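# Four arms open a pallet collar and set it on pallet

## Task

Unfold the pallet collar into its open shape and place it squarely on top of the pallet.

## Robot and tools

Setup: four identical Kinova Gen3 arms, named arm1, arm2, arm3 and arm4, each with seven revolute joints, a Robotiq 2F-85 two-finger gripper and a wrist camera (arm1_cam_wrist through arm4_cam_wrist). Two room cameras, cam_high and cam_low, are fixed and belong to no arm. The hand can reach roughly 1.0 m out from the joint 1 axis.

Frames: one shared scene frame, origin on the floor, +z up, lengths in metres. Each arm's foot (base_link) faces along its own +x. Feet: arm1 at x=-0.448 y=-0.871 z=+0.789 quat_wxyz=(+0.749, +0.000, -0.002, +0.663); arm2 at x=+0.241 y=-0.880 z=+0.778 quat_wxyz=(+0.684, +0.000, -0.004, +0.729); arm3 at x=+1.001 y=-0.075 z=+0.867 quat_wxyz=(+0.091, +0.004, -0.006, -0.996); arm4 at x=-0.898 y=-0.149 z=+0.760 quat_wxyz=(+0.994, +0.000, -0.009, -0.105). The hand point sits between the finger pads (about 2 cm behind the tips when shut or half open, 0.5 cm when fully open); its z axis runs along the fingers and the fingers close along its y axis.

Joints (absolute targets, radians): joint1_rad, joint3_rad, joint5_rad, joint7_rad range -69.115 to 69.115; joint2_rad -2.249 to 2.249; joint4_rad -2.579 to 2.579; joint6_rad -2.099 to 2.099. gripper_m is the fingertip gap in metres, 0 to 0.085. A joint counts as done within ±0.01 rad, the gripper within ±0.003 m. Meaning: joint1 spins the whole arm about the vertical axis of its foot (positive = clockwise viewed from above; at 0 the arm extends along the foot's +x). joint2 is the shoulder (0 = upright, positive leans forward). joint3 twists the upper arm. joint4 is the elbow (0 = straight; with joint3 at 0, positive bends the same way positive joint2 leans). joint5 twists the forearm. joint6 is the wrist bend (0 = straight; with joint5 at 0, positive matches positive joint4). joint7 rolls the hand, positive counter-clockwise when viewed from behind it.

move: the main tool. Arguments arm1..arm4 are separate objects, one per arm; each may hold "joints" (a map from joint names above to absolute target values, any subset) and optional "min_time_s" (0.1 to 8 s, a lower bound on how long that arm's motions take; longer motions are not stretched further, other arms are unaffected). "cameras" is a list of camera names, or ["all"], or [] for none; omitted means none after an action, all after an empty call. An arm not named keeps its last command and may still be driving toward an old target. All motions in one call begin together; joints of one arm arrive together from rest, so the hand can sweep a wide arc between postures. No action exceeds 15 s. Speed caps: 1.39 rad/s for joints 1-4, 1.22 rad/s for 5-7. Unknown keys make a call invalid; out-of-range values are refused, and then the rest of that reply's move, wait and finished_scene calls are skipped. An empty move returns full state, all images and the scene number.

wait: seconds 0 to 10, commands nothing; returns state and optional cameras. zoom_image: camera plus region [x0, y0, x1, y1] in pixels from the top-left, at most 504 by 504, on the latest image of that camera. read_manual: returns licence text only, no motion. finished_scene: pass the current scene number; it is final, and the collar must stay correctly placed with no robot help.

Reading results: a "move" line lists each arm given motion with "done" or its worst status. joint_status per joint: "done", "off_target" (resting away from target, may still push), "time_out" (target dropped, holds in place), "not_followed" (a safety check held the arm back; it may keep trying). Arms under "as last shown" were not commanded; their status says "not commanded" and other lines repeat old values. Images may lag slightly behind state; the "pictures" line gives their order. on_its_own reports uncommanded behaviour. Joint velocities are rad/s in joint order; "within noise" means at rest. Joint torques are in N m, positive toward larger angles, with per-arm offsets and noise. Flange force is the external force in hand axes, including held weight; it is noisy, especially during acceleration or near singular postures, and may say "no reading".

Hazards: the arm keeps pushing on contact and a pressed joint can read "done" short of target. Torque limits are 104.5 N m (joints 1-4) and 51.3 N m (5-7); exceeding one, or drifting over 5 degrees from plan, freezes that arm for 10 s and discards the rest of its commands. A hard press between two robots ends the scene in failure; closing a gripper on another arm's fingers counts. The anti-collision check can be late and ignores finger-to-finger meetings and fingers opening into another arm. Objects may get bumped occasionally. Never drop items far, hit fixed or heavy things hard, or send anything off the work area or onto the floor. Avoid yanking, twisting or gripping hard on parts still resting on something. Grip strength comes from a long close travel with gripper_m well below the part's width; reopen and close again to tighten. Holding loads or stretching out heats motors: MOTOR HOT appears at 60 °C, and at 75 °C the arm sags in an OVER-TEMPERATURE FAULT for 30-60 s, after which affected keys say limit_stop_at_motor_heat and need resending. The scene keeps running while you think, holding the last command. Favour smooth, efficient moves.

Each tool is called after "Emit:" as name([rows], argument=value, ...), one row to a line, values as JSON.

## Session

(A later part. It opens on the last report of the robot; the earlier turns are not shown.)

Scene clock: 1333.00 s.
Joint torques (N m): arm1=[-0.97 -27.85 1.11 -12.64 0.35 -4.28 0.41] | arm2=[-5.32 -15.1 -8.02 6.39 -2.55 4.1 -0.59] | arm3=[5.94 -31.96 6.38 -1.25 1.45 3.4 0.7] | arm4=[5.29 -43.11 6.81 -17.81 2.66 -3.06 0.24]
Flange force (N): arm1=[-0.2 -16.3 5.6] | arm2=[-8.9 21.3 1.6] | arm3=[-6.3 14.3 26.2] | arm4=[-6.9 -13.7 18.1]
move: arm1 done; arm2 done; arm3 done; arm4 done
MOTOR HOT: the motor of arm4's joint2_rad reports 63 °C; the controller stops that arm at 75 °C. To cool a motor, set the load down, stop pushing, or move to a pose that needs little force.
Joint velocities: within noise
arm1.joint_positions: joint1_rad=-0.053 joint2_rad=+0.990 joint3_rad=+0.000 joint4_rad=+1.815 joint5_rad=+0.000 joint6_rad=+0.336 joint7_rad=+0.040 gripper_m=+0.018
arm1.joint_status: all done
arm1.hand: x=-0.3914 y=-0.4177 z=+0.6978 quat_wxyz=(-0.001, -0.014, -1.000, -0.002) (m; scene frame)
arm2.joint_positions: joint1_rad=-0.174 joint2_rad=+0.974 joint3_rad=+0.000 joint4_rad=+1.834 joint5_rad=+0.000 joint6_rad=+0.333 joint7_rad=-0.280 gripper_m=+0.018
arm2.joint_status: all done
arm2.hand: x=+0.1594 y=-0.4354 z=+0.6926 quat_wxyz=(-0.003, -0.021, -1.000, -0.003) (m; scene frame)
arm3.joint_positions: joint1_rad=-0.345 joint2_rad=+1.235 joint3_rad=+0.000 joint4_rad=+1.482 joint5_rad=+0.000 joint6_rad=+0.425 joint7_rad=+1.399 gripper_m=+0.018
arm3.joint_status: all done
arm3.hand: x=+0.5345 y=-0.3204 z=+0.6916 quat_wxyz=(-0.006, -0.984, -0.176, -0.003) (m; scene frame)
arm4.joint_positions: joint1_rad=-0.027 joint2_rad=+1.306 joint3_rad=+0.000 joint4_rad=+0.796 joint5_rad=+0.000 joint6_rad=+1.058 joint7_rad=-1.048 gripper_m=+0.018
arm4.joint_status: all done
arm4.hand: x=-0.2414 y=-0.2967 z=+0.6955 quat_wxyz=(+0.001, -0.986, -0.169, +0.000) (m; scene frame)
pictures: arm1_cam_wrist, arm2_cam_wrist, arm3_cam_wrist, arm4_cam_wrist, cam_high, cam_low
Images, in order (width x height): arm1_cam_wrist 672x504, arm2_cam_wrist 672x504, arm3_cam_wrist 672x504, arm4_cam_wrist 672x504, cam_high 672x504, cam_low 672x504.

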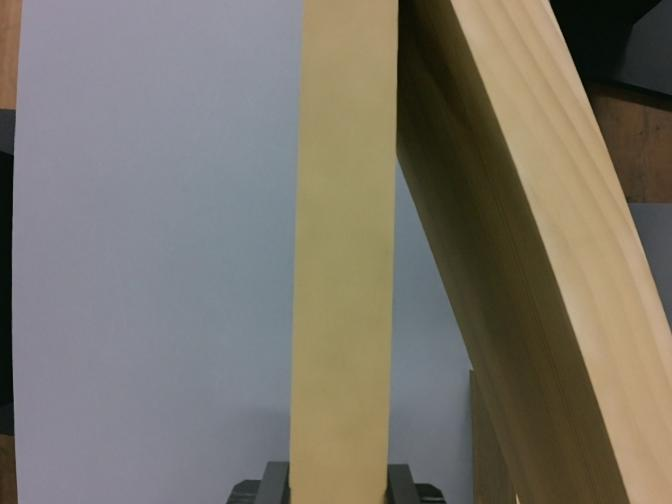

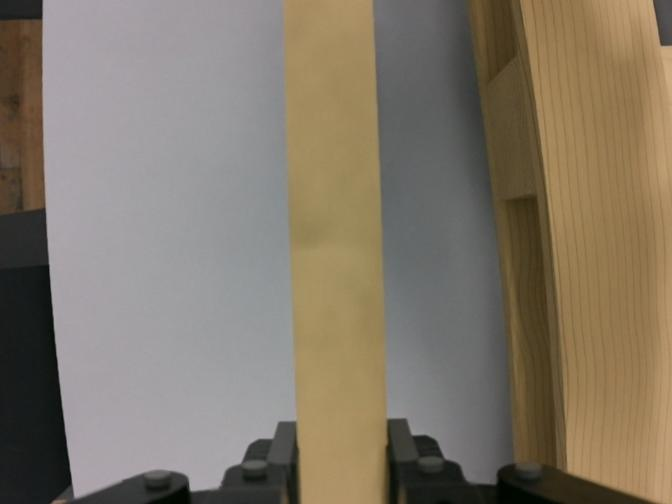

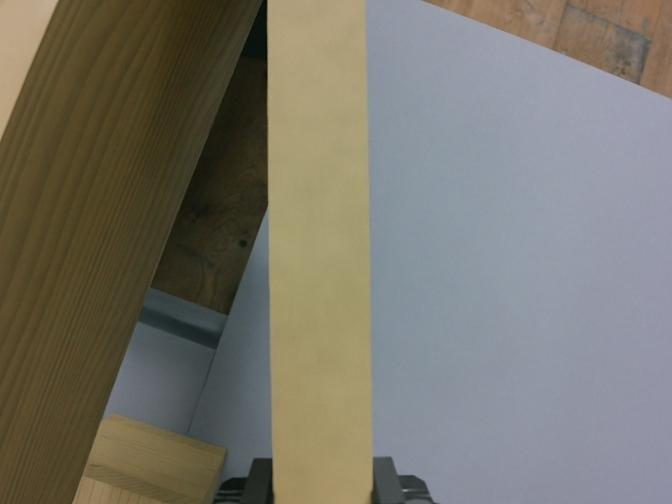

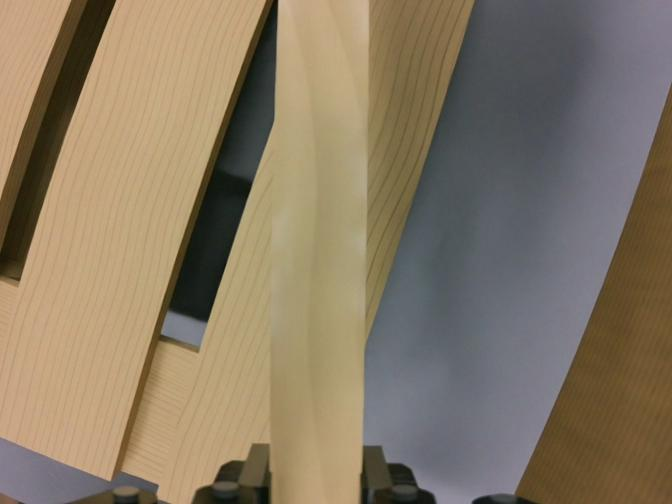

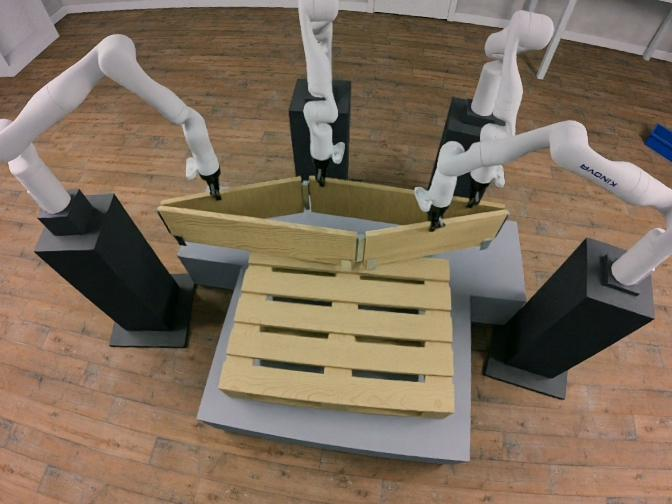

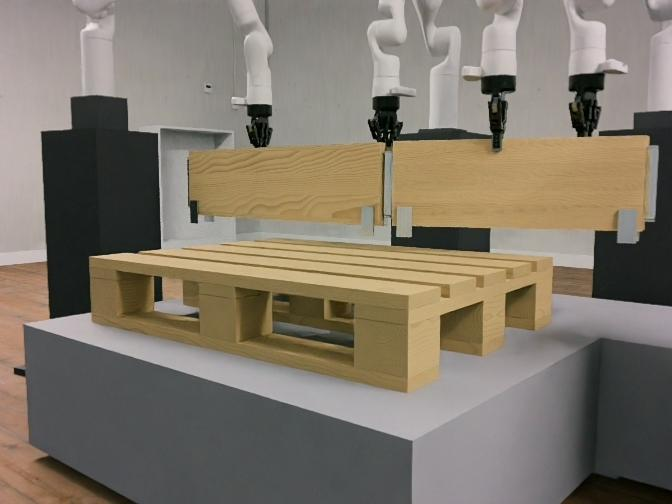

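Emit:
move(arm1={"joints": {"joint1_rad": 0.00452, "joint2_rad": 1.00882, "joint4_rad": 1.73967, "joint6_rad": 0.3931, "joint7_rad": 0.10862}, "min_time_s": 1.8}, arm2={"joints": {"joint1_rad": -0.10322, "joint2_rad": 0.9906, "joint4_rad": 1.76881, "joint6_rad": 0.38218, "joint7_rad": -0.19772}, "min_time_s": 1.8}, arm3={"joints": {"joint1_rad": -0.21244, "joint2_rad": 1.20221, "joint4_rad": 1.62045, "joint6_rad": 0.31893, "joint7_rad": 1.71086}, "min_time_s": 1.8}, arm4={"joints": {"joint1_rad": -0.12294, "joint2_rad": 1.28551, "joint4_rad": 0.84646, "joint6_rad": 1.02762, "joint7_rad": -0.96344}, "min_time_s": 1.8})

Emit:
move(arm1={"joints": {"joint1_rad": 0.05724, "joint2_rad": 1.03088, "joint4_rad": 1.65734, "joint6_rad": 0.45337, "joint7_rad": 0.17214}, "min_time_s": 1.8}, arm2={"joints": {"joint1_rad": -0.03764, "joint2_rad": 1.01063, "joint4_rad": 1.69437, "joint6_rad": 0.43659, "joint7_rad": -0.12134}, "min_time_s": 1.8}, arm3={"joints": {"joint1_rad": -0.0673, "joint2_rad": 1.18982, "joint4_rad": 1.67665, "joint6_rad": 0.27512, "joint7_rad": 2.03555}, "min_time_s": 1.8}, arm4={"joints": {"joint1_rad": -0.2116, "joint2_rad": 1.261, "joint4_rad": 0.90744, "joint6_rad": 0.99115, "joint7_rad": -0.87148}, "min_time_s": 1.8}, cameras=["cam_high", "arm1_cam_wrist"])

Scene clock: 1346.90 s.
Joint torques (N m): arm1=[-1.32 -28.99 0.65 -15.54 0.08 -5.58 0.25] | arm2=[-5.51 -13.72 -8.28 9.37 -2.97 5.81 -0.69] | arm3=[7.97 -30.72 9.53 -0.48 2.05 2.74 1.16] | arm4=[8.06 -44.81 9.66 -18.8 4.07 -3.32 0.31]
Flange force (N): arm1=[0.7 -21.4 2.9] | arm2=[-9.8 26.7 1.8] | arm3=[-9.8 17.8 26.1] | arm4=[-3.9 -18.2 20.8]
move: arm1 done; arm2 done; arm3 done; arm4 done
MOTOR HOT: still on. The motor of arm4's joint2_rad reports 63 °C.
Joint velocities: within noise
arm1.joint_positions: joint1_rad=+0.005 joint2_rad=+1.009 joint3_rad=+0.000 joint4_rad=+1.740 joint5_rad=+0.000 joint6_rad=+0.393 joint7_rad=+0.109 gripper_m=+0.018
arm1.joint_status: all done
arm1.hand: x=-0.3628 y=-0.4010 z=+0.6978 quat_wxyz=(-0.001, -0.009, -1.000, -0.002) (m; scene frame)
arm2.joint_positions: joint1_rad=-0.103 joint2_rad=+0.991 joint3_rad=+0.000 joint4_rad=+1.769 joint5_rad=+0.000 joint6_rad=+0.382 joint7_rad=-0.198 gripper_m=+0.018
arm2.joint_status: all done
arm2.hand: x=+0.1882 y=-0.4126 z=+0.6926 quat_wxyz=(-0.003, -0.016, -1.000, -0.003) (m; scene frame)
arm3.joint_positions: joint1_rad=-0.212 joint2_rad=+1.202 joint3_rad=+0.000 joint4_rad=+1.620 joint5_rad=+0.000 joint6_rad=+0.319 joint7_rad=+1.711 gripper_m=+0.018
arm3.joint_status: all done
arm3.hand: x=+0.5395 y=-0.2427 z=+0.6916 quat_wxyz=(-0.006, -0.964, -0.264, -0.003) (m; scene frame)
arm4.joint_positions: joint1_rad=-0.123 joint2_rad=+1.285 joint3_rad=+0.000 joint4_rad=+0.846 joint5_rad=+0.000 joint6_rad=+1.028 joint7_rad=-0.963 gripper_m=+0.018
arm4.joint_status: all done
arm4.hand: x=-0.2376 y=-0.2327 z=+0.6957 quat_wxyz=(+0.000, -0.966, -0.257, +0.001) (m; scene frame)
pictures: none

Scene clock: 1349.00 s.
Joint torques (N m): arm1=[-1.79 -30.57 0 -18.39 -0.32 -6.93 0.05] | arm2=[-4.99 -13.33 -7.84 11.77 -3.36 7.42 -0.9] | arm3=[10.13 -32.13 12.74 -2.94 2.62 0.99 1.49] | arm4=[11.09 -45.66 12.62 -19.61 5.34 -3.93 0.49]
Flange force (N): arm1=[1.9 -26.2 1.1] | arm2=[-10.2 31.6 3.6] | arm3=[-13.2 21.3 25.7] | arm4=[0.7 -22.6 21.9]
move: arm1 done; arm2 done; arm3 done; arm4 done
MOTOR HOT: still on. The motor of arm4's joint2_rad reports 64 °C.
Joint velocities: within noise
arm1.joint_positions: joint1_rad=+0.057 joint2_rad=+1.031 joint3_rad=+0.000 joint4_rad=+1.657 joint5_rad=+0.000 joint6_rad=+0.453 joint7_rad=+0.172 gripper_m=+0.018
arm1.joint_status: all done
arm1.hand: x=-0.3343 y=-0.3843 z=+0.6978 quat_wxyz=(-0.001, -0.003, -1.000, -0.002) (m; scene frame)
arm2.joint_positions: joint1_rad=-0.038 joint2_rad=+1.011 joint3_rad=+0.000 joint4_rad=+1.694 joint5_rad=+0.000 joint6_rad=+0.437 joint7_rad=-0.121 gripper_m=+0.018
arm2.joint_status: all done
arm2.hand: x=+0.2168 y=-0.3900 z=+0.6926 quat_wxyz=(-0.003, -0.010, -1.000, -0.003) (m; scene frame)
arm3.joint_positions: joint1_rad=-0.067 joint2_rad=+1.190 joint3_rad=+0.000 joint4_rad=+1.677 joint5_rad=+0.000 joint6_rad=+0.275 joint7_rad=+2.036 gripper_m=+0.018
arm3.joint_status: all done
arm3.hand: x=+0.5350 y=-0.1704 z=+0.6916 quat_wxyz=(-0.006, -0.937, -0.349, -0.002) (m; scene frame)
arm4.joint_positions: joint1_rad=-0.212 joint2_rad=+1.261 joint3_rad=+0.000 joint4_rad=+0.907 joint5_rad=+0.000 joint6_rad=+0.991 joint7_rad=-0.871 gripper_m=+0.018
arm4.joint_status: all done
arm4.hand: x=-0.2421 y=-0.1739 z=+0.6957 quat_wxyz=(-0.001, -0.939, -0.343, +0.001) (m; scene frame)
pictures: arm1_cam_wrist, cam_high
Images, in order (width x height): arm1_cam_wrist 672x504, cam_high 672x504.

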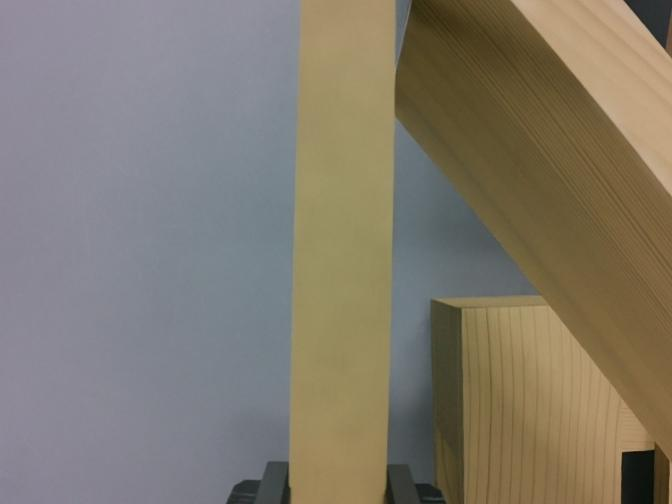

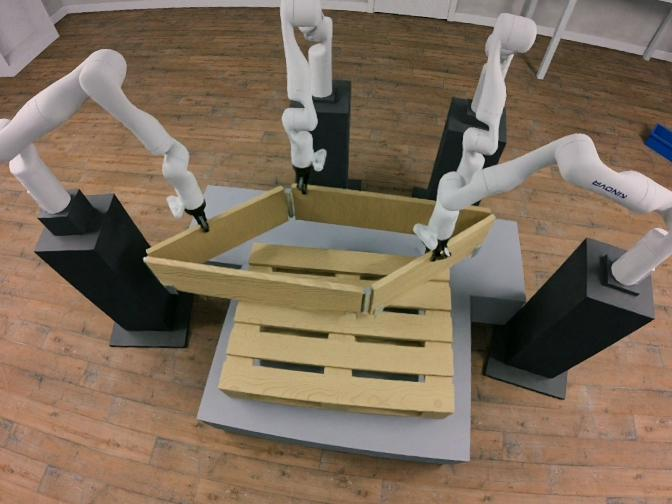

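Emit:
move(arm1={"joints": {"joint1_rad": 0.10549, "joint2_rad": 1.05694, "joint4_rad": 1.56751, "joint6_rad": 0.51714, "joint7_rad": 0.23119}, "min_time_s": 1.8}, arm2={"joints": {"joint1_rad": 0.02256, "joint2_rad": 1.03476, "joint4_rad": 1.61084, "joint6_rad": 0.49599, "joint7_rad": -0.05034}, "min_time_s": 1.8}, arm3={"joints": {"joint1_rad": 0.07278, "joint2_rad": 1.19096, "joint4_rad": 1.66164, "joint6_rad": 0.28899, "joint7_rad": 2.35518}, "min_time_s": 1.8}, arm4={"joints": {"joint1_rad": -0.29573, "joint2_rad": 1.22741, "joint4_rad": 0.99245, "joint6_rad": 0.93973, "joint7_rad": -0.77493}, "min_time_s": 1.8})

Scene clock: 1383.53 s.
Joint torques (N m): arm1=[-1.34 -30.83 0.51 -18.62 -0.24 -6.95 0.02] | arm2=[-3.53 -13.96 -5.87 10.94 -3.02 7.43 -0.83] | arm3=[9.73 -31.29 11.58 -1.69 2.36 1.75 1.34] | arm4=[11.18 -41.55 12.86 -14.06 5.2 -0.11 0.36]
Flange force (N): arm1=[4.4 -26.2 0.0] | arm2=[-8.8 30.3 3.2] | arm3=[-19.8 13.4 25.7] | arm4=[9.5 -15.5 23.2]
move: arm1 done; arm2 done; arm3 done; arm4 done
MOTOR HOT: still on. The motor of arm4's joint2_rad reports 65 °C.
Joint velocities: within noise
arm1.joint_positions: joint1_rad=+0.106 joint2_rad=+1.057 joint3_rad=+0.000 joint4_rad=+1.568 joint5_rad=+0.000 joint6_rad=+0.517 joint7_rad=+0.231 gripper_m=+0.018
arm1.joint_status: all done
arm1.hand: x=-0.3057 y=-0.3677 z=+0.6978 quat_wxyz=(-0.001, +0.002, -1.000, -0.002) (m; scene frame)
arm2.joint_positions: joint1_rad=+0.023 joint2_rad=+1.035 joint3_rad=+0.000 joint4_rad=+1.611 joint5_rad=+0.000 joint6_rad=+0.496 joint7_rad=-0.050 gripper_m=+0.018
arm2.joint_status: all done
arm2.hand: x=+0.2454 y=-0.3675 z=+0.6926 quat_wxyz=(-0.003, -0.005, -1.000, -0.003) (m; scene frame)
arm3.joint_positions: joint1_rad=+0.073 joint2_rad=+1.191 joint3_rad=+0.000 joint4_rad=+1.662 joint5_rad=+0.000 joint6_rad=+0.289 joint7_rad=+2.355 gripper_m=+0.018
arm3.joint_status: all done
arm3.hand: x=+0.5223 y=-0.1047 z=+0.6915 quat_wxyz=(-0.007, -0.902, -0.432, -0.002) (m; scene frame)
arm4.joint_positions: joint1_rad=-0.296 joint2_rad=+1.227 joint3_rad=+0.000 joint4_rad=+0.992 joint5_rad=+0.000 joint6_rad=+0.940 joint7_rad=-0.775 gripper_m=+0.018
arm4.joint_status: all done
arm4.hand: x=-0.2563 y=-0.1200 z=+0.6957 quat_wxyz=(-0.002, -0.905, -0.426, +0.001) (m; scene frame)
pictures: none

Emit:
move(arm1={"joints": {"joint1_rad": 0.14961, "joint2_rad": 1.08744, "joint4_rad": 1.46939, "joint6_rad": 0.58476, "joint7_rad": 0.2861}, "min_time_s": 1.8}, arm2={"joints": {"joint1_rad": 0.07765, "joint2_rad": 1.06354, "joint4_rad": 1.51754, "joint6_rad": 0.56051, "joint7_rad": 0.01554}, "min_time_s": 1.8}, arm3={"joints": {"joint1_rad": 0.18378, "joint2_rad": 1.20443, "joint4_rad": 1.58713, "joint6_rad": 0.35003, "joint7_rad": 2.64573}, "min_time_s": 1.8}, arm4={"joints": {"joint1_rad": -0.37326, "joint2_rad": 1.19266, "joint4_rad": 1.0818, "joint6_rad": 0.88513, "joint7_rad": -0.67178}, "min_time_s": 1.8})

Scene clock: 1404.83 s.
Joint torques (N m): arm1=[0.76 -30.11 2.88 -16.73 0.84 -5.97 0.47] | arm2=[-1.48 -22.67 -2.86 -1.78 -1.82 1.37 -0.39] | arm3=[0.31 -35.09 0.57 -6.7 0.88 -0.19 1.47] | arm4=[8.01 -38.6 10.26 -10.84 3.87 1.79 0.58]
Flange force (N): arm1=[9.1 -20.8 -0.5] | arm2=[-4.3 8.5 4.1] | arm3=[-2.5 4.4 25.1] | arm4=[10.1 -8.3 23.3]
move: arm1 done; arm2 done; arm3 done; arm4 done
MOTOR HOT: still on. The motor of arm4's joint2_rad reports 65 °C.
Joint velocities: within noise
arm1.joint_positions: joint1_rad=+0.150 joint2_rad=+1.087 joint3_rad=+0.000 joint4_rad=+1.469 joint5_rad=+0.000 joint6_rad=+0.585 joint7_rad=+0.286 gripper_m=+0.018
arm1.joint_status: all done
arm1.hand: x=-0.2772 y=-0.3510 z=+0.6978 quat_wxyz=(-0.001, +0.008, -1.000, -0.002) (m; scene frame)
arm2.joint_positions: joint1_rad=+0.078 joint2_rad=+1.064 joint3_rad=+0.000 joint4_rad=+1.518 joint5_rad=+0.000 joint6_rad=+0.560 joint7_rad=+0.016 gripper_m=+0.018
arm2.joint_status: all done
arm2.hand: x=+0.2739 y=-0.3449 z=+0.6926 quat_wxyz=(-0.003, +0.001, -1.000, -0.003) (m; scene frame)
arm3.joint_positions: joint1_rad=+0.184 joint2_rad=+1.204 joint3_rad=+0.000 joint4_rad=+1.587 joint5_rad=+0.000 joint6_rad=+0.350 joint7_rad=+2.646 gripper_m=+0.018
arm3.joint_status: all done
arm3.hand: x=+0.5019 y=-0.0512 z=+0.6915 quat_wxyz=(-0.007, -0.859, -0.511, -0.001) (m; scene frame)
arm4.joint_positions: joint1_rad=-0.373 joint2_rad=+1.193 joint3_rad=+0.000 joint4_rad=+1.082 joint5_rad=+0.000 joint6_rad=+0.885 joint7_rad=-0.672 gripper_m=+0.018
arm4.joint_status: all done
arm4.hand: x=-0.2762 y=-0.0731 z=+0.6955 quat_wxyz=(-0.002, -0.862, -0.506, +0.002) (m; scene frame)
pictures: none

Emit:
move(arm1={"joints": {"joint1_rad": 0.18997, "joint2_rad": 1.12299, "joint4_rad": 1.36167, "joint6_rad": 0.65693, "joint7_rad": 0.33727}, "min_time_s": 1.8}, arm2={"joints": {"joint1_rad": 0.12794, "joint2_rad": 1.09761, "joint4_rad": 1.41339, "joint6_rad": 0.63059, "joint7_rad": 0.07664}, "min_time_s": 1.8}, arm3={"joints": {"joint1_rad": 0.27007, "joint2_rad": 1.22828, "joint4_rad": 1.47893, "joint6_rad": 0.43438, "joint7_rad": 2.91157}, "min_time_s": 1.8}, arm4={"joints": {"joint1_rad": -0.44215, "joint2_rad": 1.15565, "joint4_rad": 1.17934, "joint6_rad": 0.8246, "joint7_rad": -0.56005}, "min_time_s": 1.8}, cameras=["all"])

Scene clock: 1423.87 s.
Joint torques (N m): arm1=[1.58 -28.22 3.66 -13.85 1.32 -4.38 0.69] | arm2=[-2.57 -25.63 -3.59 -6.4 -1.98 -0.64 -0.21] | arm3=[-2.29 -31.97 -3.1 -2.19 -0.22 3.09 1.3] | arm4=[4.12 -35.54 6.35 -6.28 1.99 4.68 0.53]
Flange force (N): arm1=[10.0 -15.1 -1.9] | arm2=[-5.3 0.0 3.3] | arm3=[0.1 -6.2 24.8] | arm4=[9.2 2.1 25.2]
move: arm1 done; arm2 done; arm3 done; arm4 done
MOTOR HOT: still on. The motor of arm4's joint2_rad reports 64 °C.
Joint velocities: within noise
arm1.joint_positions: joint1_rad=+0.190 joint2_rad=+1.123 joint3_rad=+0.000 joint4_rad=+1.362 joint5_rad=+0.000 joint6_rad=+0.657 joint7_rad=+0.337 gripper_m=+0.018
arm1.joint_status: all done
arm1.hand: x=-0.2487 y=-0.3344 z=+0.6977 quat_wxyz=(-0.001, +0.013, -1.000, -0.002) (m; scene frame)
arm2.joint_positions: joint1_rad=+0.128 joint2_rad=+1.098 joint3_rad=+0.000 joint4_rad=+1.413 joint5_rad=+0.000 joint6_rad=+0.631 joint7_rad=+0.077 gripper_m=+0.018
arm2.joint_status: all done
arm2.hand: x=+0.3023 y=-0.3223 z=+0.6926 quat_wxyz=(-0.003, +0.006, -1.000, -0.003) (m; scene frame)
arm3.joint_positions: joint1_rad=+0.270 joint2_rad=+1.228 joint3_rad=+0.000 joint4_rad=+1.479 joint5_rad=+0.000 joint6_rad=+0.434 joint7_rad=+2.912 gripper_m=+0.018
arm3.joint_status: all done
arm3.hand: x=+0.4781 y=-0.0057 z=+0.6916 quat_wxyz=(-0.007, -0.810, -0.586, +0.000) (m; scene frame)
arm4.joint_positions: joint1_rad=-0.442 joint2_rad=+1.156 joint3_rad=+0.000 joint4_rad=+1.179 joint5_rad=+0.000 joint6_rad=+0.825 joint7_rad=-0.560 gripper_m=+0.018
arm4.joint_status: all done
arm4.hand: x=-0.3012 y=-0.0348 z=+0.6952 quat_wxyz=(-0.002, -0.813, -0.582, +0.002) (m; scene frame)
pictures: arm1_cam_wrist, arm2_cam_wrist, arm3_cam_wrist, arm4_cam_wrist, cam_high, cam_low
Images, in order (width x height): arm1_cam_wrist 672x504, arm2_cam_wrist 672x504, arm3_cam_wrist 672x504, arm4_cam_wrist 672x504, cam_high 672x504, cam_low 672x504.

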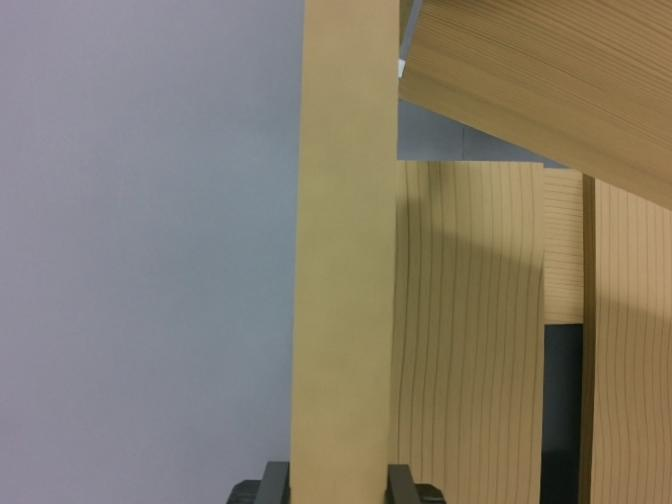

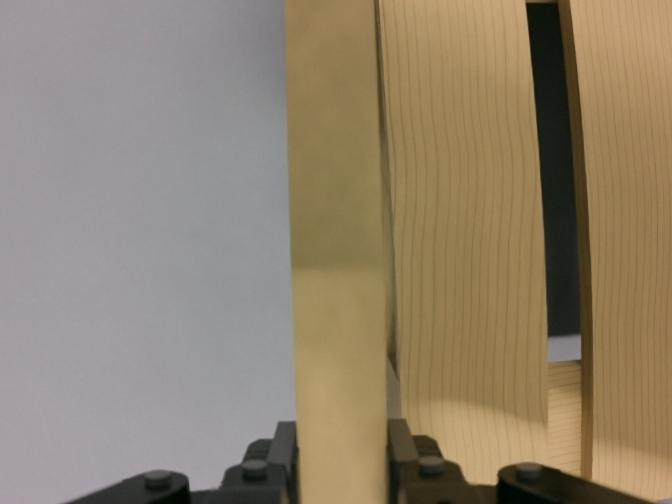

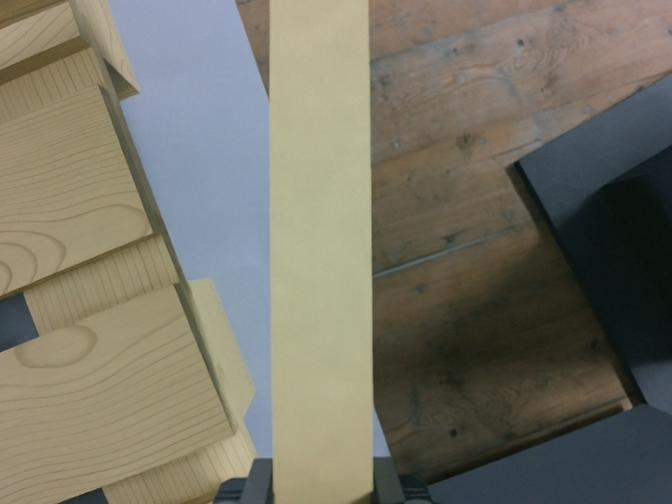

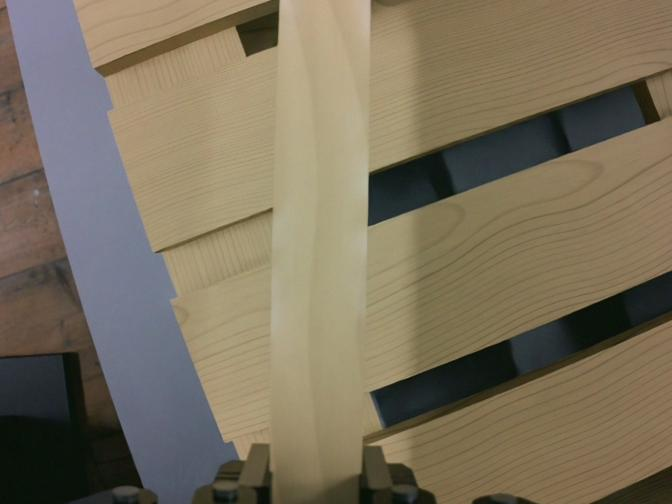

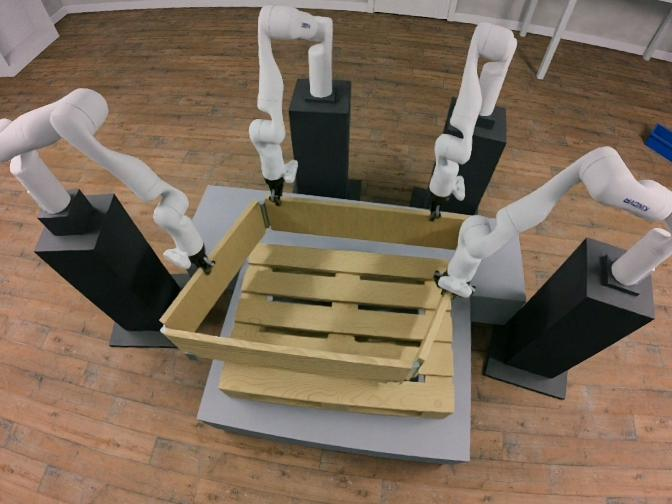

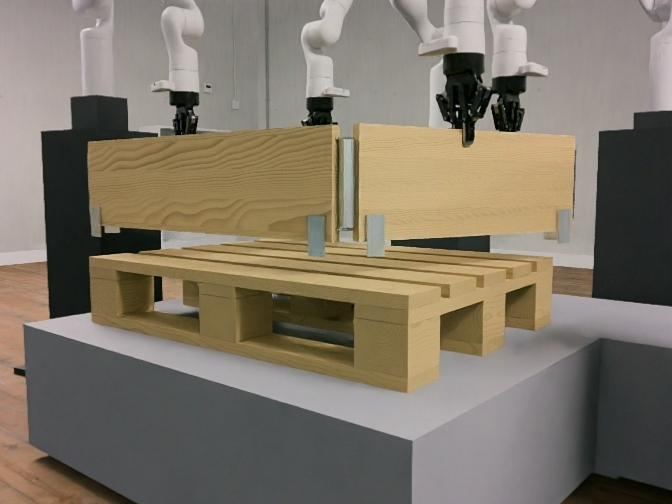

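Emit:
zoom_image(camera="arm2_cam_wrist", region=[270, 0, 450, 420])

Emit:
zoom_image(camera="arm1_cam_wrist", region=[280, 0, 672, 340])

Emit:
zoom_image(camera="cam_low", region=[60, 100, 480, 320])

Scaled by 1.200.

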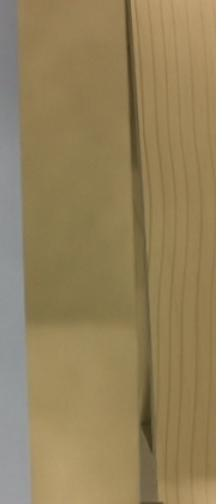

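Scaled by 1.286.

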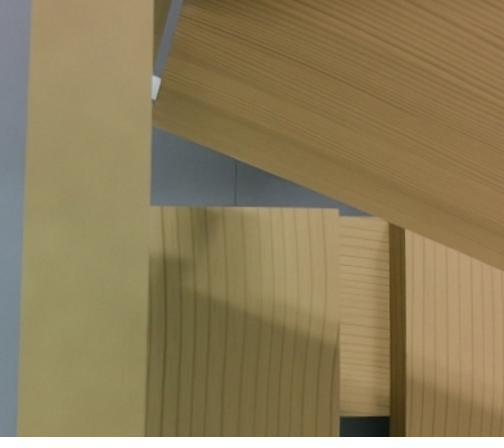

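Scaled by 1.200 from the camera's 672x504 image, which has a finer 960x720 frame.

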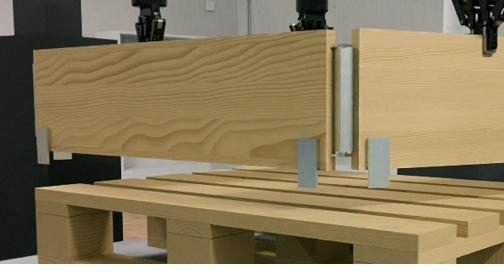

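Emit:
move(arm1={"joints": {"joint1_rad": 0.21762, "joint2_rad": 1.16272, "joint4_rad": 1.24667, "joint6_rad": 0.7322, "joint7_rad": 0.37571}, "min_time_s": 1.8}, arm2={"joints": {"joint1_rad": 0.16438, "joint2_rad": 1.13834, "joint4_rad": 1.29498, "joint6_rad": 0.70827, "joint7_rad": 0.12387}, "min_time_s": 1.8}, arm3={"joints": {"joint1_rad": 0.33443, "joint2_rad": 1.27292, "joint4_rad": 1.30965, "joint6_rad": 0.55902, "joint7_rad": 3.15548}, "min_time_s": 1.8}, arm4={"joints": {"joint1_rad": -0.50074, "joint2_rad": 1.11234, "joint4_rad": 1.29664, "joint6_rad": 0.75061, "joint7_rad": -0.43798}, "min_time_s": 1.8}, cameras=["arm3_cam_wrist", "arm4_cam_wrist"])

Scene clock: 1490.73 s.
Joint torques (N m): arm1=[0.88 -30.11 2.82 -14.98 1.04 -4.72 0.65] | arm2=[-3.68 -27.07 -4.58 -8.09 -2.49 -1.36 -0.22] | arm3=[-3.92 -35.79 -4.46 -5.55 -0.82 2.43 1.4] | arm4=[4.78 -34.91 7.47 -7.18 2.24 3.3 0.59]
Flange force (N): arm1=[9.8 -16.6 -0.9] | arm2=[-6.6 -2.5 2.6] | arm3=[4.0 -3.7 25.8] | arm4=[8.9 -0.5 24.1]
move: arm1 done; arm2 done; arm3 done; arm4 done
MOTOR HOT: still on. The motor of arm4's joint2_rad reports 64 °C.
Joint velocities: within noise
arm1.joint_positions: joint1_rad=+0.218 joint2_rad=+1.163 joint3_rad=+0.000 joint4_rad=+1.247 joint5_rad=+0.000 joint6_rad=+0.732 joint7_rad=+0.376 gripper_m=+0.018
arm1.joint_status: all done
arm1.hand: x=-0.2256 y=-0.3164 z=+0.6977 quat_wxyz=(-0.001, +0.018, -1.000, -0.001) (m; scene frame)
arm2.joint_positions: joint1_rad=+0.164 joint2_rad=+1.138 joint3_rad=+0.000 joint4_rad=+1.295 joint5_rad=+0.000 joint6_rad=+0.708 joint7_rad=+0.124 gripper_m=+0.018
arm2.joint_status: all done
arm2.hand: x=+0.3253 y=-0.2984 z=+0.6926 quat_wxyz=(-0.003, +0.011, -1.000, -0.003) (m; scene frame)
arm3.joint_positions: joint1_rad=+0.334 joint2_rad=+1.273 joint3_rad=+0.000 joint4_rad=+1.310 joint5_rad=+0.000 joint6_rad=+0.559 joint7_rad=+3.155 gripper_m=+0.018
arm3.joint_status: all done
arm3.hand: x=+0.4439 y=+0.0340 z=+0.6917 quat_wxyz=(-0.007, -0.754, -0.656, +0.000) (m; scene frame)
arm4.joint_positions: joint1_rad=-0.501 joint2_rad=+1.112 joint3_rad=+0.000 joint4_rad=+1.297 joint5_rad=+0.000 joint6_rad=+0.751 joint7_rad=-0.438 gripper_m=+0.018
arm4.joint_status: all done
arm4.hand: x=-0.3323 y=-0.0071 z=+0.6950 quat_wxyz=(-0.003, -0.757, -0.653, +0.003) (m; scene frame)
pictures: arm3_cam_wrist, arm4_cam_wrist
Images, in order (width x height): arm3_cam_wrist 672x504, arm4_cam_wrist 672x504.

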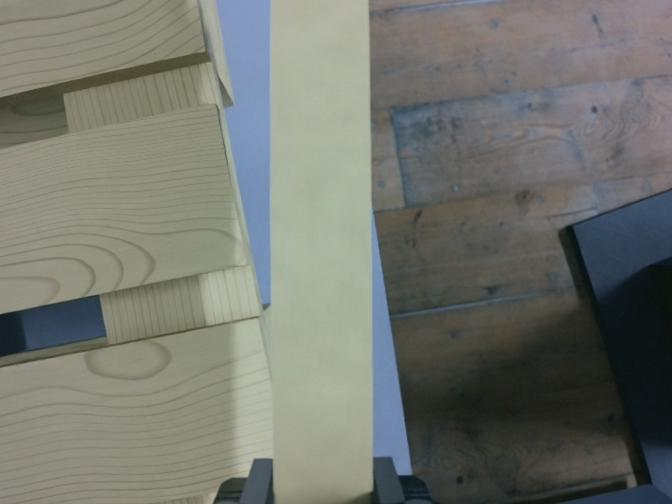

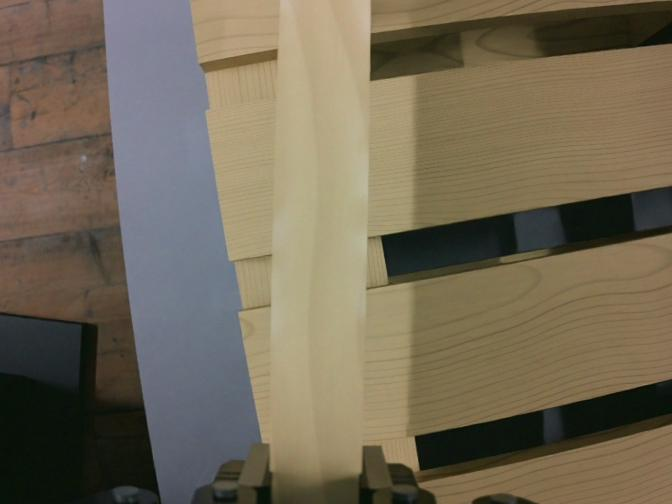

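Emit:
move(arm1={"joints": {"joint1_rad": 0.24404, "joint2_rad": 1.2058, "joint4_rad": 1.12745, "joint6_rad": 0.80834, "joint7_rad": 0.41294}, "min_time_s": 1.8}, arm2={"joints": {"joint1_rad": 0.19775, "joint2_rad": 1.18547, "joint4_rad": 1.1642, "joint6_rad": 0.79192, "joint7_rad": 0.16805}, "min_time_s": 1.8}, arm3={"joints": {"joint1_rad": 0.373, "joint2_rad": 1.33119, "joint4_rad": 1.11861, "joint6_rad": 0.69179, "joint7_rad": 3.3736}, "min_time_s": 1.8}, arm4={"joints": {"joint1_rad": -0.54831, "joint2_rad": 1.07011, "joint4_rad": 1.41592, "joint6_rad": 0.67356, "joint7_rad": -0.30501}, "min_time_s": 1.8}, cameras=["all"])

Emit:
zoom_image(camera="arm3_cam_wrist", region=[150, 0, 450, 504])

Emit:
zoom_image(camera="arm4_cam_wrist", region=[150, 0, 450, 504])

Emit:
zoom_image(camera="cam_low", region=[60, 100, 480, 420])

Emit:
zoom_image(camera="cam_high", region=[180, 170, 500, 430])

Scene clock: 1522.33 s.
Joint torques (N m): arm1=[1.61 -28.26 3.24 -11.35 1.12 -2.46 0.56] | arm2=[-4.95 -28.97 -5.43 -10.52 -3.11 -2.46 -0.33] | arm3=[-5.07 -35.58 -5.03 -4.67 -1.35 4.28 1.48] | arm4=[1.21 -33.72 4 -6.42 1.05 3.13 0.62]
Flange force (N): arm1=[8.1 -9.4 -0.7] | arm2=[-7.5 -7.2 1.8] | arm3=[7.2 -6.1 25.6] | arm4=[3.2 2.5 24.4]
move: arm1 done; arm2 done; arm3 done; arm4 done
MOTOR HOT: still on. The motor of arm4's joint2_rad reports 64 °C.
Joint velocities: within noise
arm1.joint_positions: joint1_rad=+0.244 joint2_rad=+1.206 joint3_rad=+0.000 joint4_rad=+1.127 joint5_rad=+0.000 joint6_rad=+0.808 joint7_rad=+0.413 gripper_m=+0.018
arm1.joint_status: all done
arm1.hand: x=-0.2025 y=-0.3000 z=+0.6977 quat_wxyz=(-0.001, +0.024, -1.000, -0.002) (m; scene frame)
arm2.joint_positions: joint1_rad=+0.198 joint2_rad=+1.185 joint3_rad=+0.000 joint4_rad=+1.164 joint5_rad=+0.000 joint6_rad=+0.792 joint7_rad=+0.168 gripper_m=+0.018
arm2.joint_status: all done
arm2.hand: x=+0.3483 y=-0.2747 z=+0.6926 quat_wxyz=(-0.003, +0.017, -1.000, -0.003) (m; scene frame)
arm3.joint_positions: joint1_rad=+0.373 joint2_rad=+1.331 joint3_rad=+0.000 joint4_rad=+1.119 joint5_rad=+0.000 joint6_rad=+0.692 joint7_rad=+3.374 gripper_m=+0.018
arm3.joint_status: all done
arm3.hand: x=+0.4091 y=+0.0631 z=+0.6918 quat_wxyz=(-0.007, -0.693, -0.721, +0.001) (m; scene frame)
arm4.joint_positions: joint1_rad=-0.548 joint2_rad=+1.070 joint3_rad=+0.000 joint4_rad=+1.416 joint5_rad=+0.000 joint6_rad=+0.673 joint7_rad=-0.305 gripper_m=+0.018
arm4.joint_status: all done
arm4.hand: x=-0.3650 y=+0.0107 z=+0.6946 quat_wxyz=(-0.003, -0.696, -0.718, +0.003) (m; scene frame)
pictures: arm1_cam_wrist, arm2_cam_wrist, arm3_cam_wrist, arm4_cam_wrist, cam_high, cam_low
Images, in order (width x height): arm1_cam_wrist 672x504, arm2_cam_wrist 672x504, arm3_cam_wrist 672x504, arm4_cam_wrist 672x504, cam_high 672x504, cam_low 672x504.

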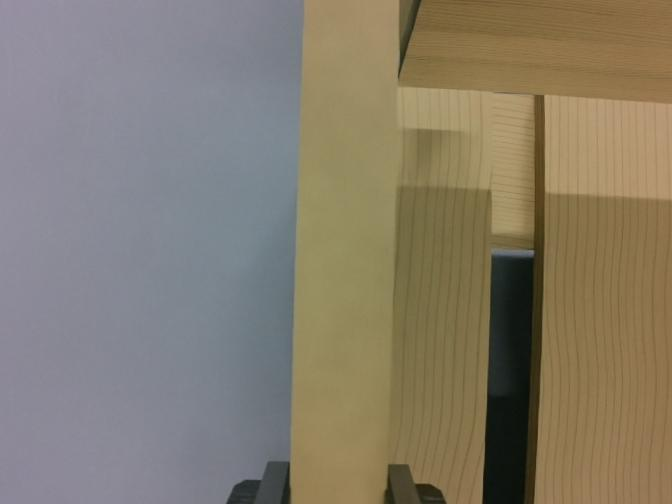

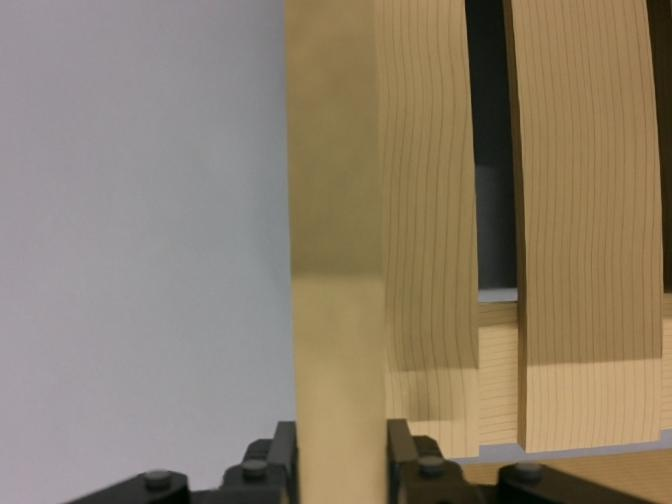

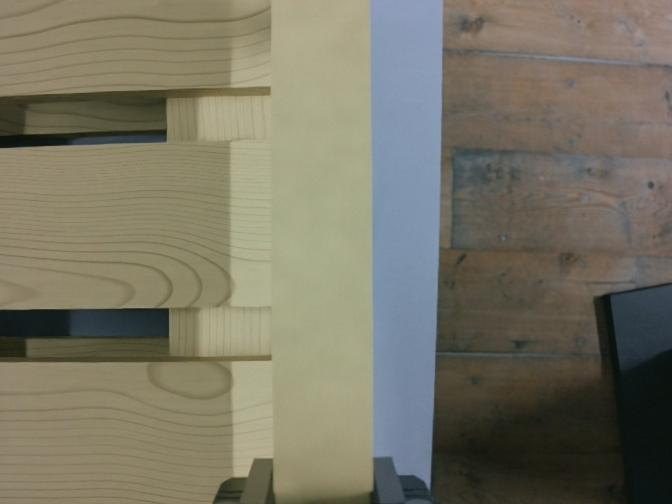

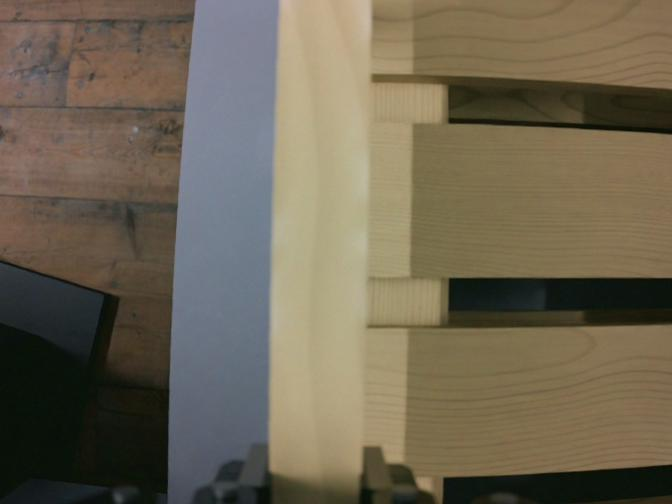

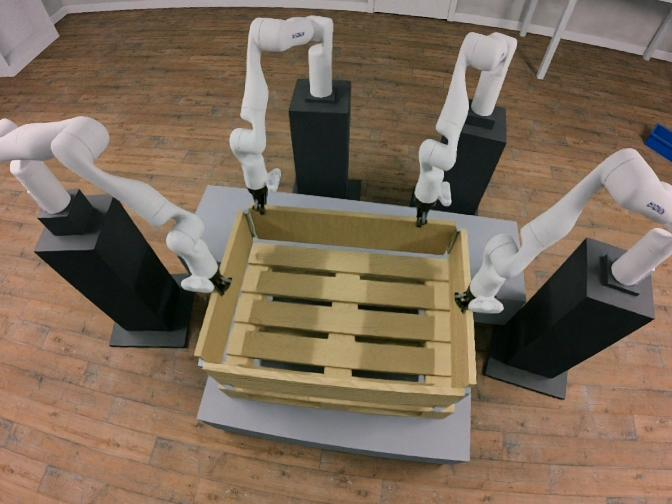

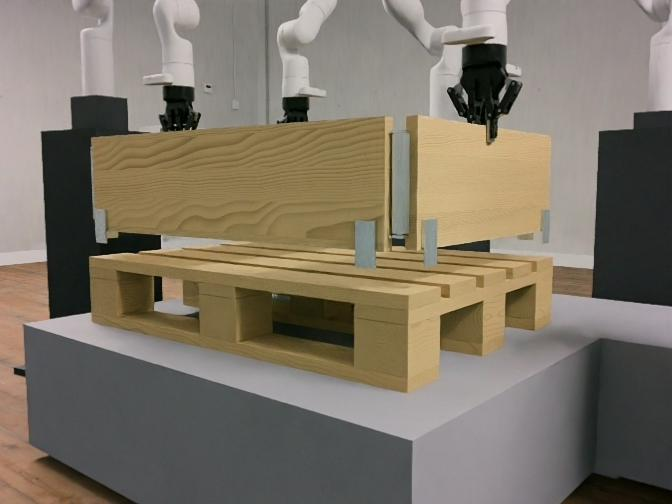

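Scaled by 1.000.

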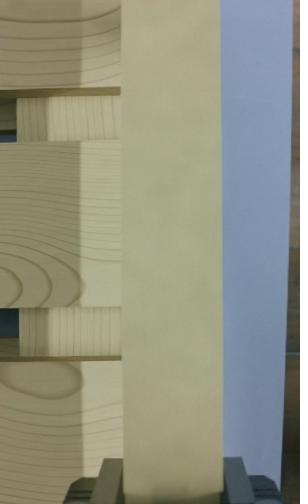

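Scaled by 1.000.

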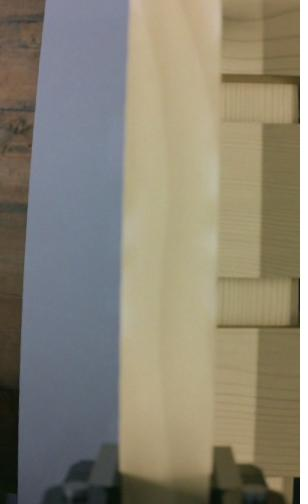

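Scaled by 1.200 from the camera's 672x504 image, which has a finer 960x720 frame.

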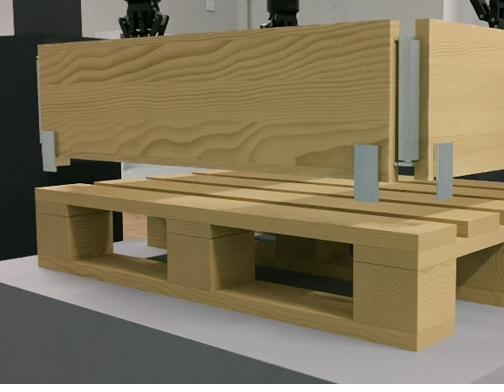

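Scaled by 1.575 from the camera's 672x504 image, which has a finer 960x720 frame.

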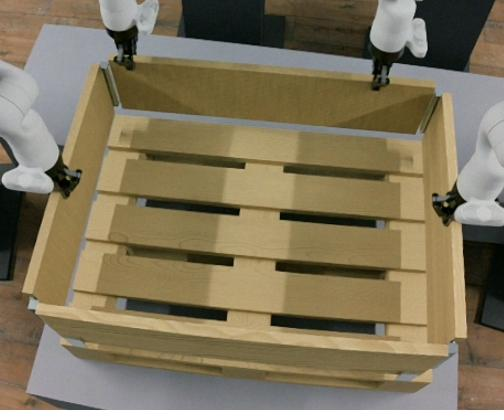

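Emit:
zoom_image(camera="cam_low", region=[340, 110, 570, 320])

Emit:
zoom_image(camera="cam_low", region=[70, 120, 210, 320])

Scaled by 2.191 from the camera's 672x504 image, which has a finer 960x720 frame.

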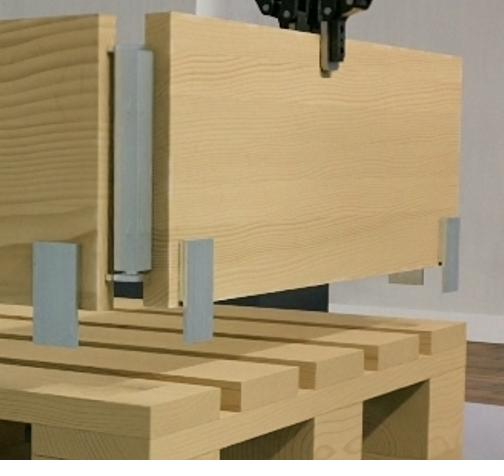

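Scaled by 2.520 from the camera's 672x504 image, which has a finer 960x720 frame.

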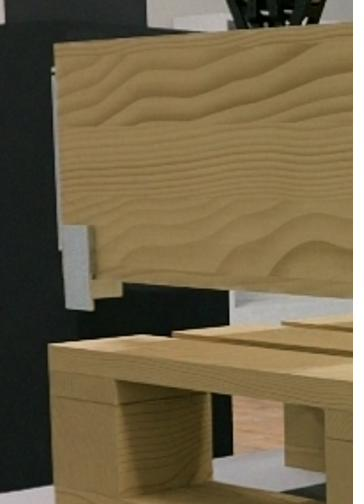

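Emit:
move(arm1={"joints": {"joint1_rad": 0.24811, "joint2_rad": 1.2509, "joint4_rad": 1.11411, "joint6_rad": 0.77658, "joint7_rad": 0.42401}, "min_time_s": 1.8}, arm2={"joints": {"joint1_rad": 0.20034, "joint2_rad": 1.23654, "joint4_rad": 1.13537, "joint6_rad": 0.76968, "joint7_rad": 0.17764}, "min_time_s": 1.8}, arm3={"joints": {"joint1_rad": 0.3772, "joint2_rad": 1.38471, "joint4_rad": 1.07997, "joint6_rad": 0.67691, "joint7_rad": 3.3848}, "min_time_s": 1.8}, arm4={"joints": {"joint1_rad": -0.54382, "joint2_rad": 1.11722, "joint4_rad": 1.40824, "joint6_rad": 0.63413, "joint7_rad": -0.29352}, "min_time_s": 1.8}, cameras=["cam_low", "cam_high"])

Emit:
zoom_image(camera="cam_low", region=[340, 190, 480, 320])

Emit:
zoom_image(camera="cam_low", region=[470, 190, 570, 290])

Emit:
zoom_image(camera="cam_low", region=[70, 190, 170, 290])

Scene clock: 1624.00 s.
Joint torques (N m): arm1=[0.83 -28.41 2.44 -10.37 0.75 -1.93 0.51] | arm2=[-4.54 -29.61 -5 -11.58 -2.83 -3.19 -0.32] | arm3=[-6.18 -35.33 -5.94 -3.91 -1.5 4.62 1.62] | arm4=[0.83 -33.18 3.56 -5.78 0.96 3.14 0.67]
Flange force (N): arm1=[6.0 -7.8 0.1] | arm2=[-6.1 -10.3 0.6] | arm3=[9.1 -6.8 26.1] | arm4=[2.4 2.2 23.3]
move: arm1 done; arm2 done; arm3 done; arm4 done
MOTOR HOT: still on. The motor of arm4's joint2_rad reports 62 °C.
Joint velocities: within noise
arm1.joint_positions: joint1_rad=+0.248 joint2_rad=+1.251 joint3_rad=+0.000 joint4_rad=+1.114 joint5_rad=+0.000 joint6_rad=+0.777 joint7_rad=+0.424 gripper_m=+0.018
arm1.joint_status: all done
arm1.hand: x=-0.2003 y=-0.3015 z=+0.6727 quat_wxyz=(-0.001, +0.027, -1.000, -0.001) (m; scene frame)
arm2.joint_positions: joint1_rad=+0.200 joint2_rad=+1.237 joint3_rad=+0.000 joint4_rad=+1.135 joint5_rad=+0.000 joint6_rad=+0.770 joint7_rad=+0.178 gripper_m=+0.018
arm2.joint_status: all done
arm2.hand: x=+0.3503 y=-0.2722 z=+0.6676 quat_wxyz=(-0.003, +0.020, -1.000, -0.003) (m; scene frame)
arm3.joint_positions: joint1_rad=+0.377 joint2_rad=+1.385 joint3_rad=+0.000 joint4_rad=+1.080 joint5_rad=+0.000 joint6_rad=+0.677 joint7_rad=+3.385 gripper_m=+0.018
arm3.joint_status: all done
arm3.hand: x=+0.4087 y=+0.0656 z=+0.6669 quat_wxyz=(-0.007, -0.690, -0.724, +0.001) (m; scene frame)
arm4.joint_positions: joint1_rad=-0.544 joint2_rad=+1.117 joint3_rad=+0.000 joint4_rad=+1.408 joint5_rad=+0.000 joint6_rad=+0.634 joint7_rad=-0.294 gripper_m=+0.018
arm4.joint_status: all done
arm4.hand: x=-0.3648 y=+0.0080 z=+0.6697 quat_wxyz=(-0.003, -0.693, -0.721, +0.003) (m; scene frame)
pictures: cam_high, cam_low
Images, in order (width x height): cam_high 672x504, cam_low 672x504.

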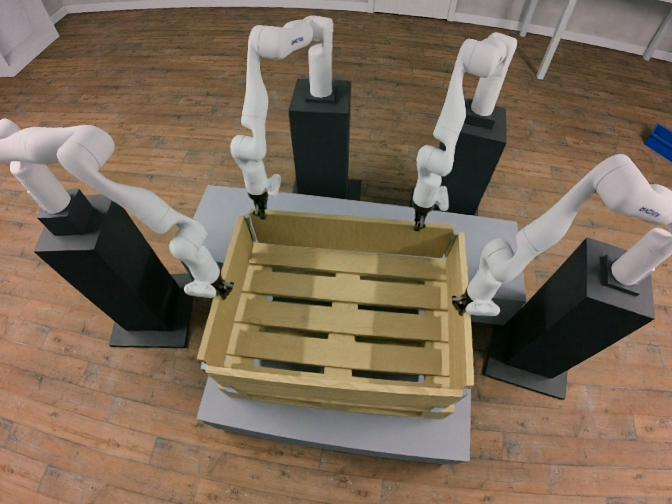

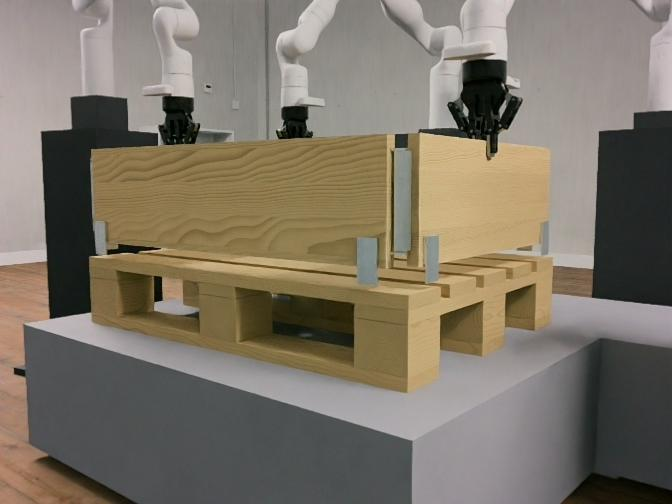

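Scaled by 3.600 from the camera's 672x504 image, which has a finer 960x720 frame.

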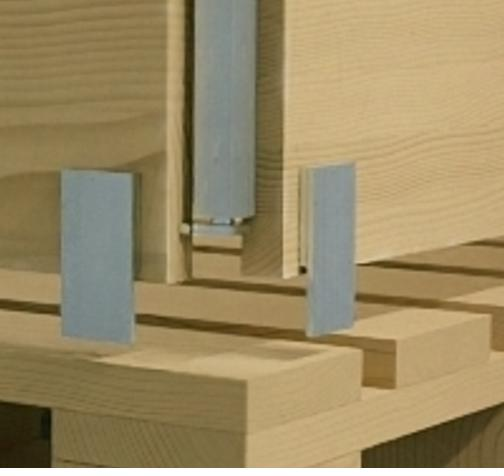

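Scaled by 5.040 from the camera's 672x504 image, which has a finer 960x720 frame.

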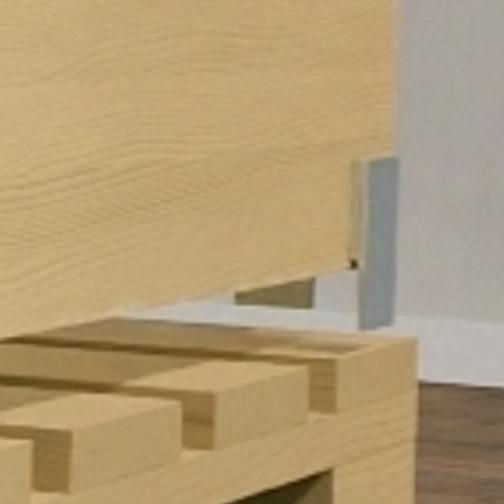

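Scaled by 5.040 from the camera's 672x504 image, which has a finer 960x720 frame.

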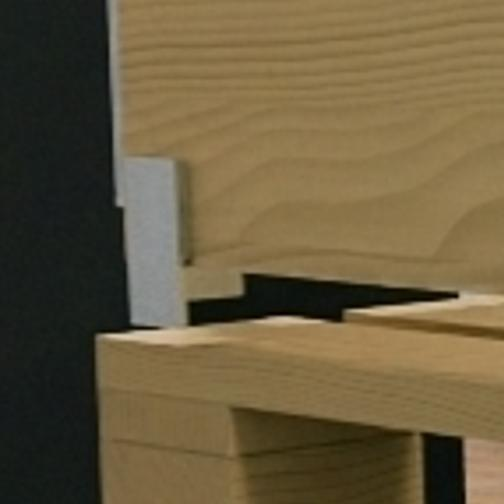

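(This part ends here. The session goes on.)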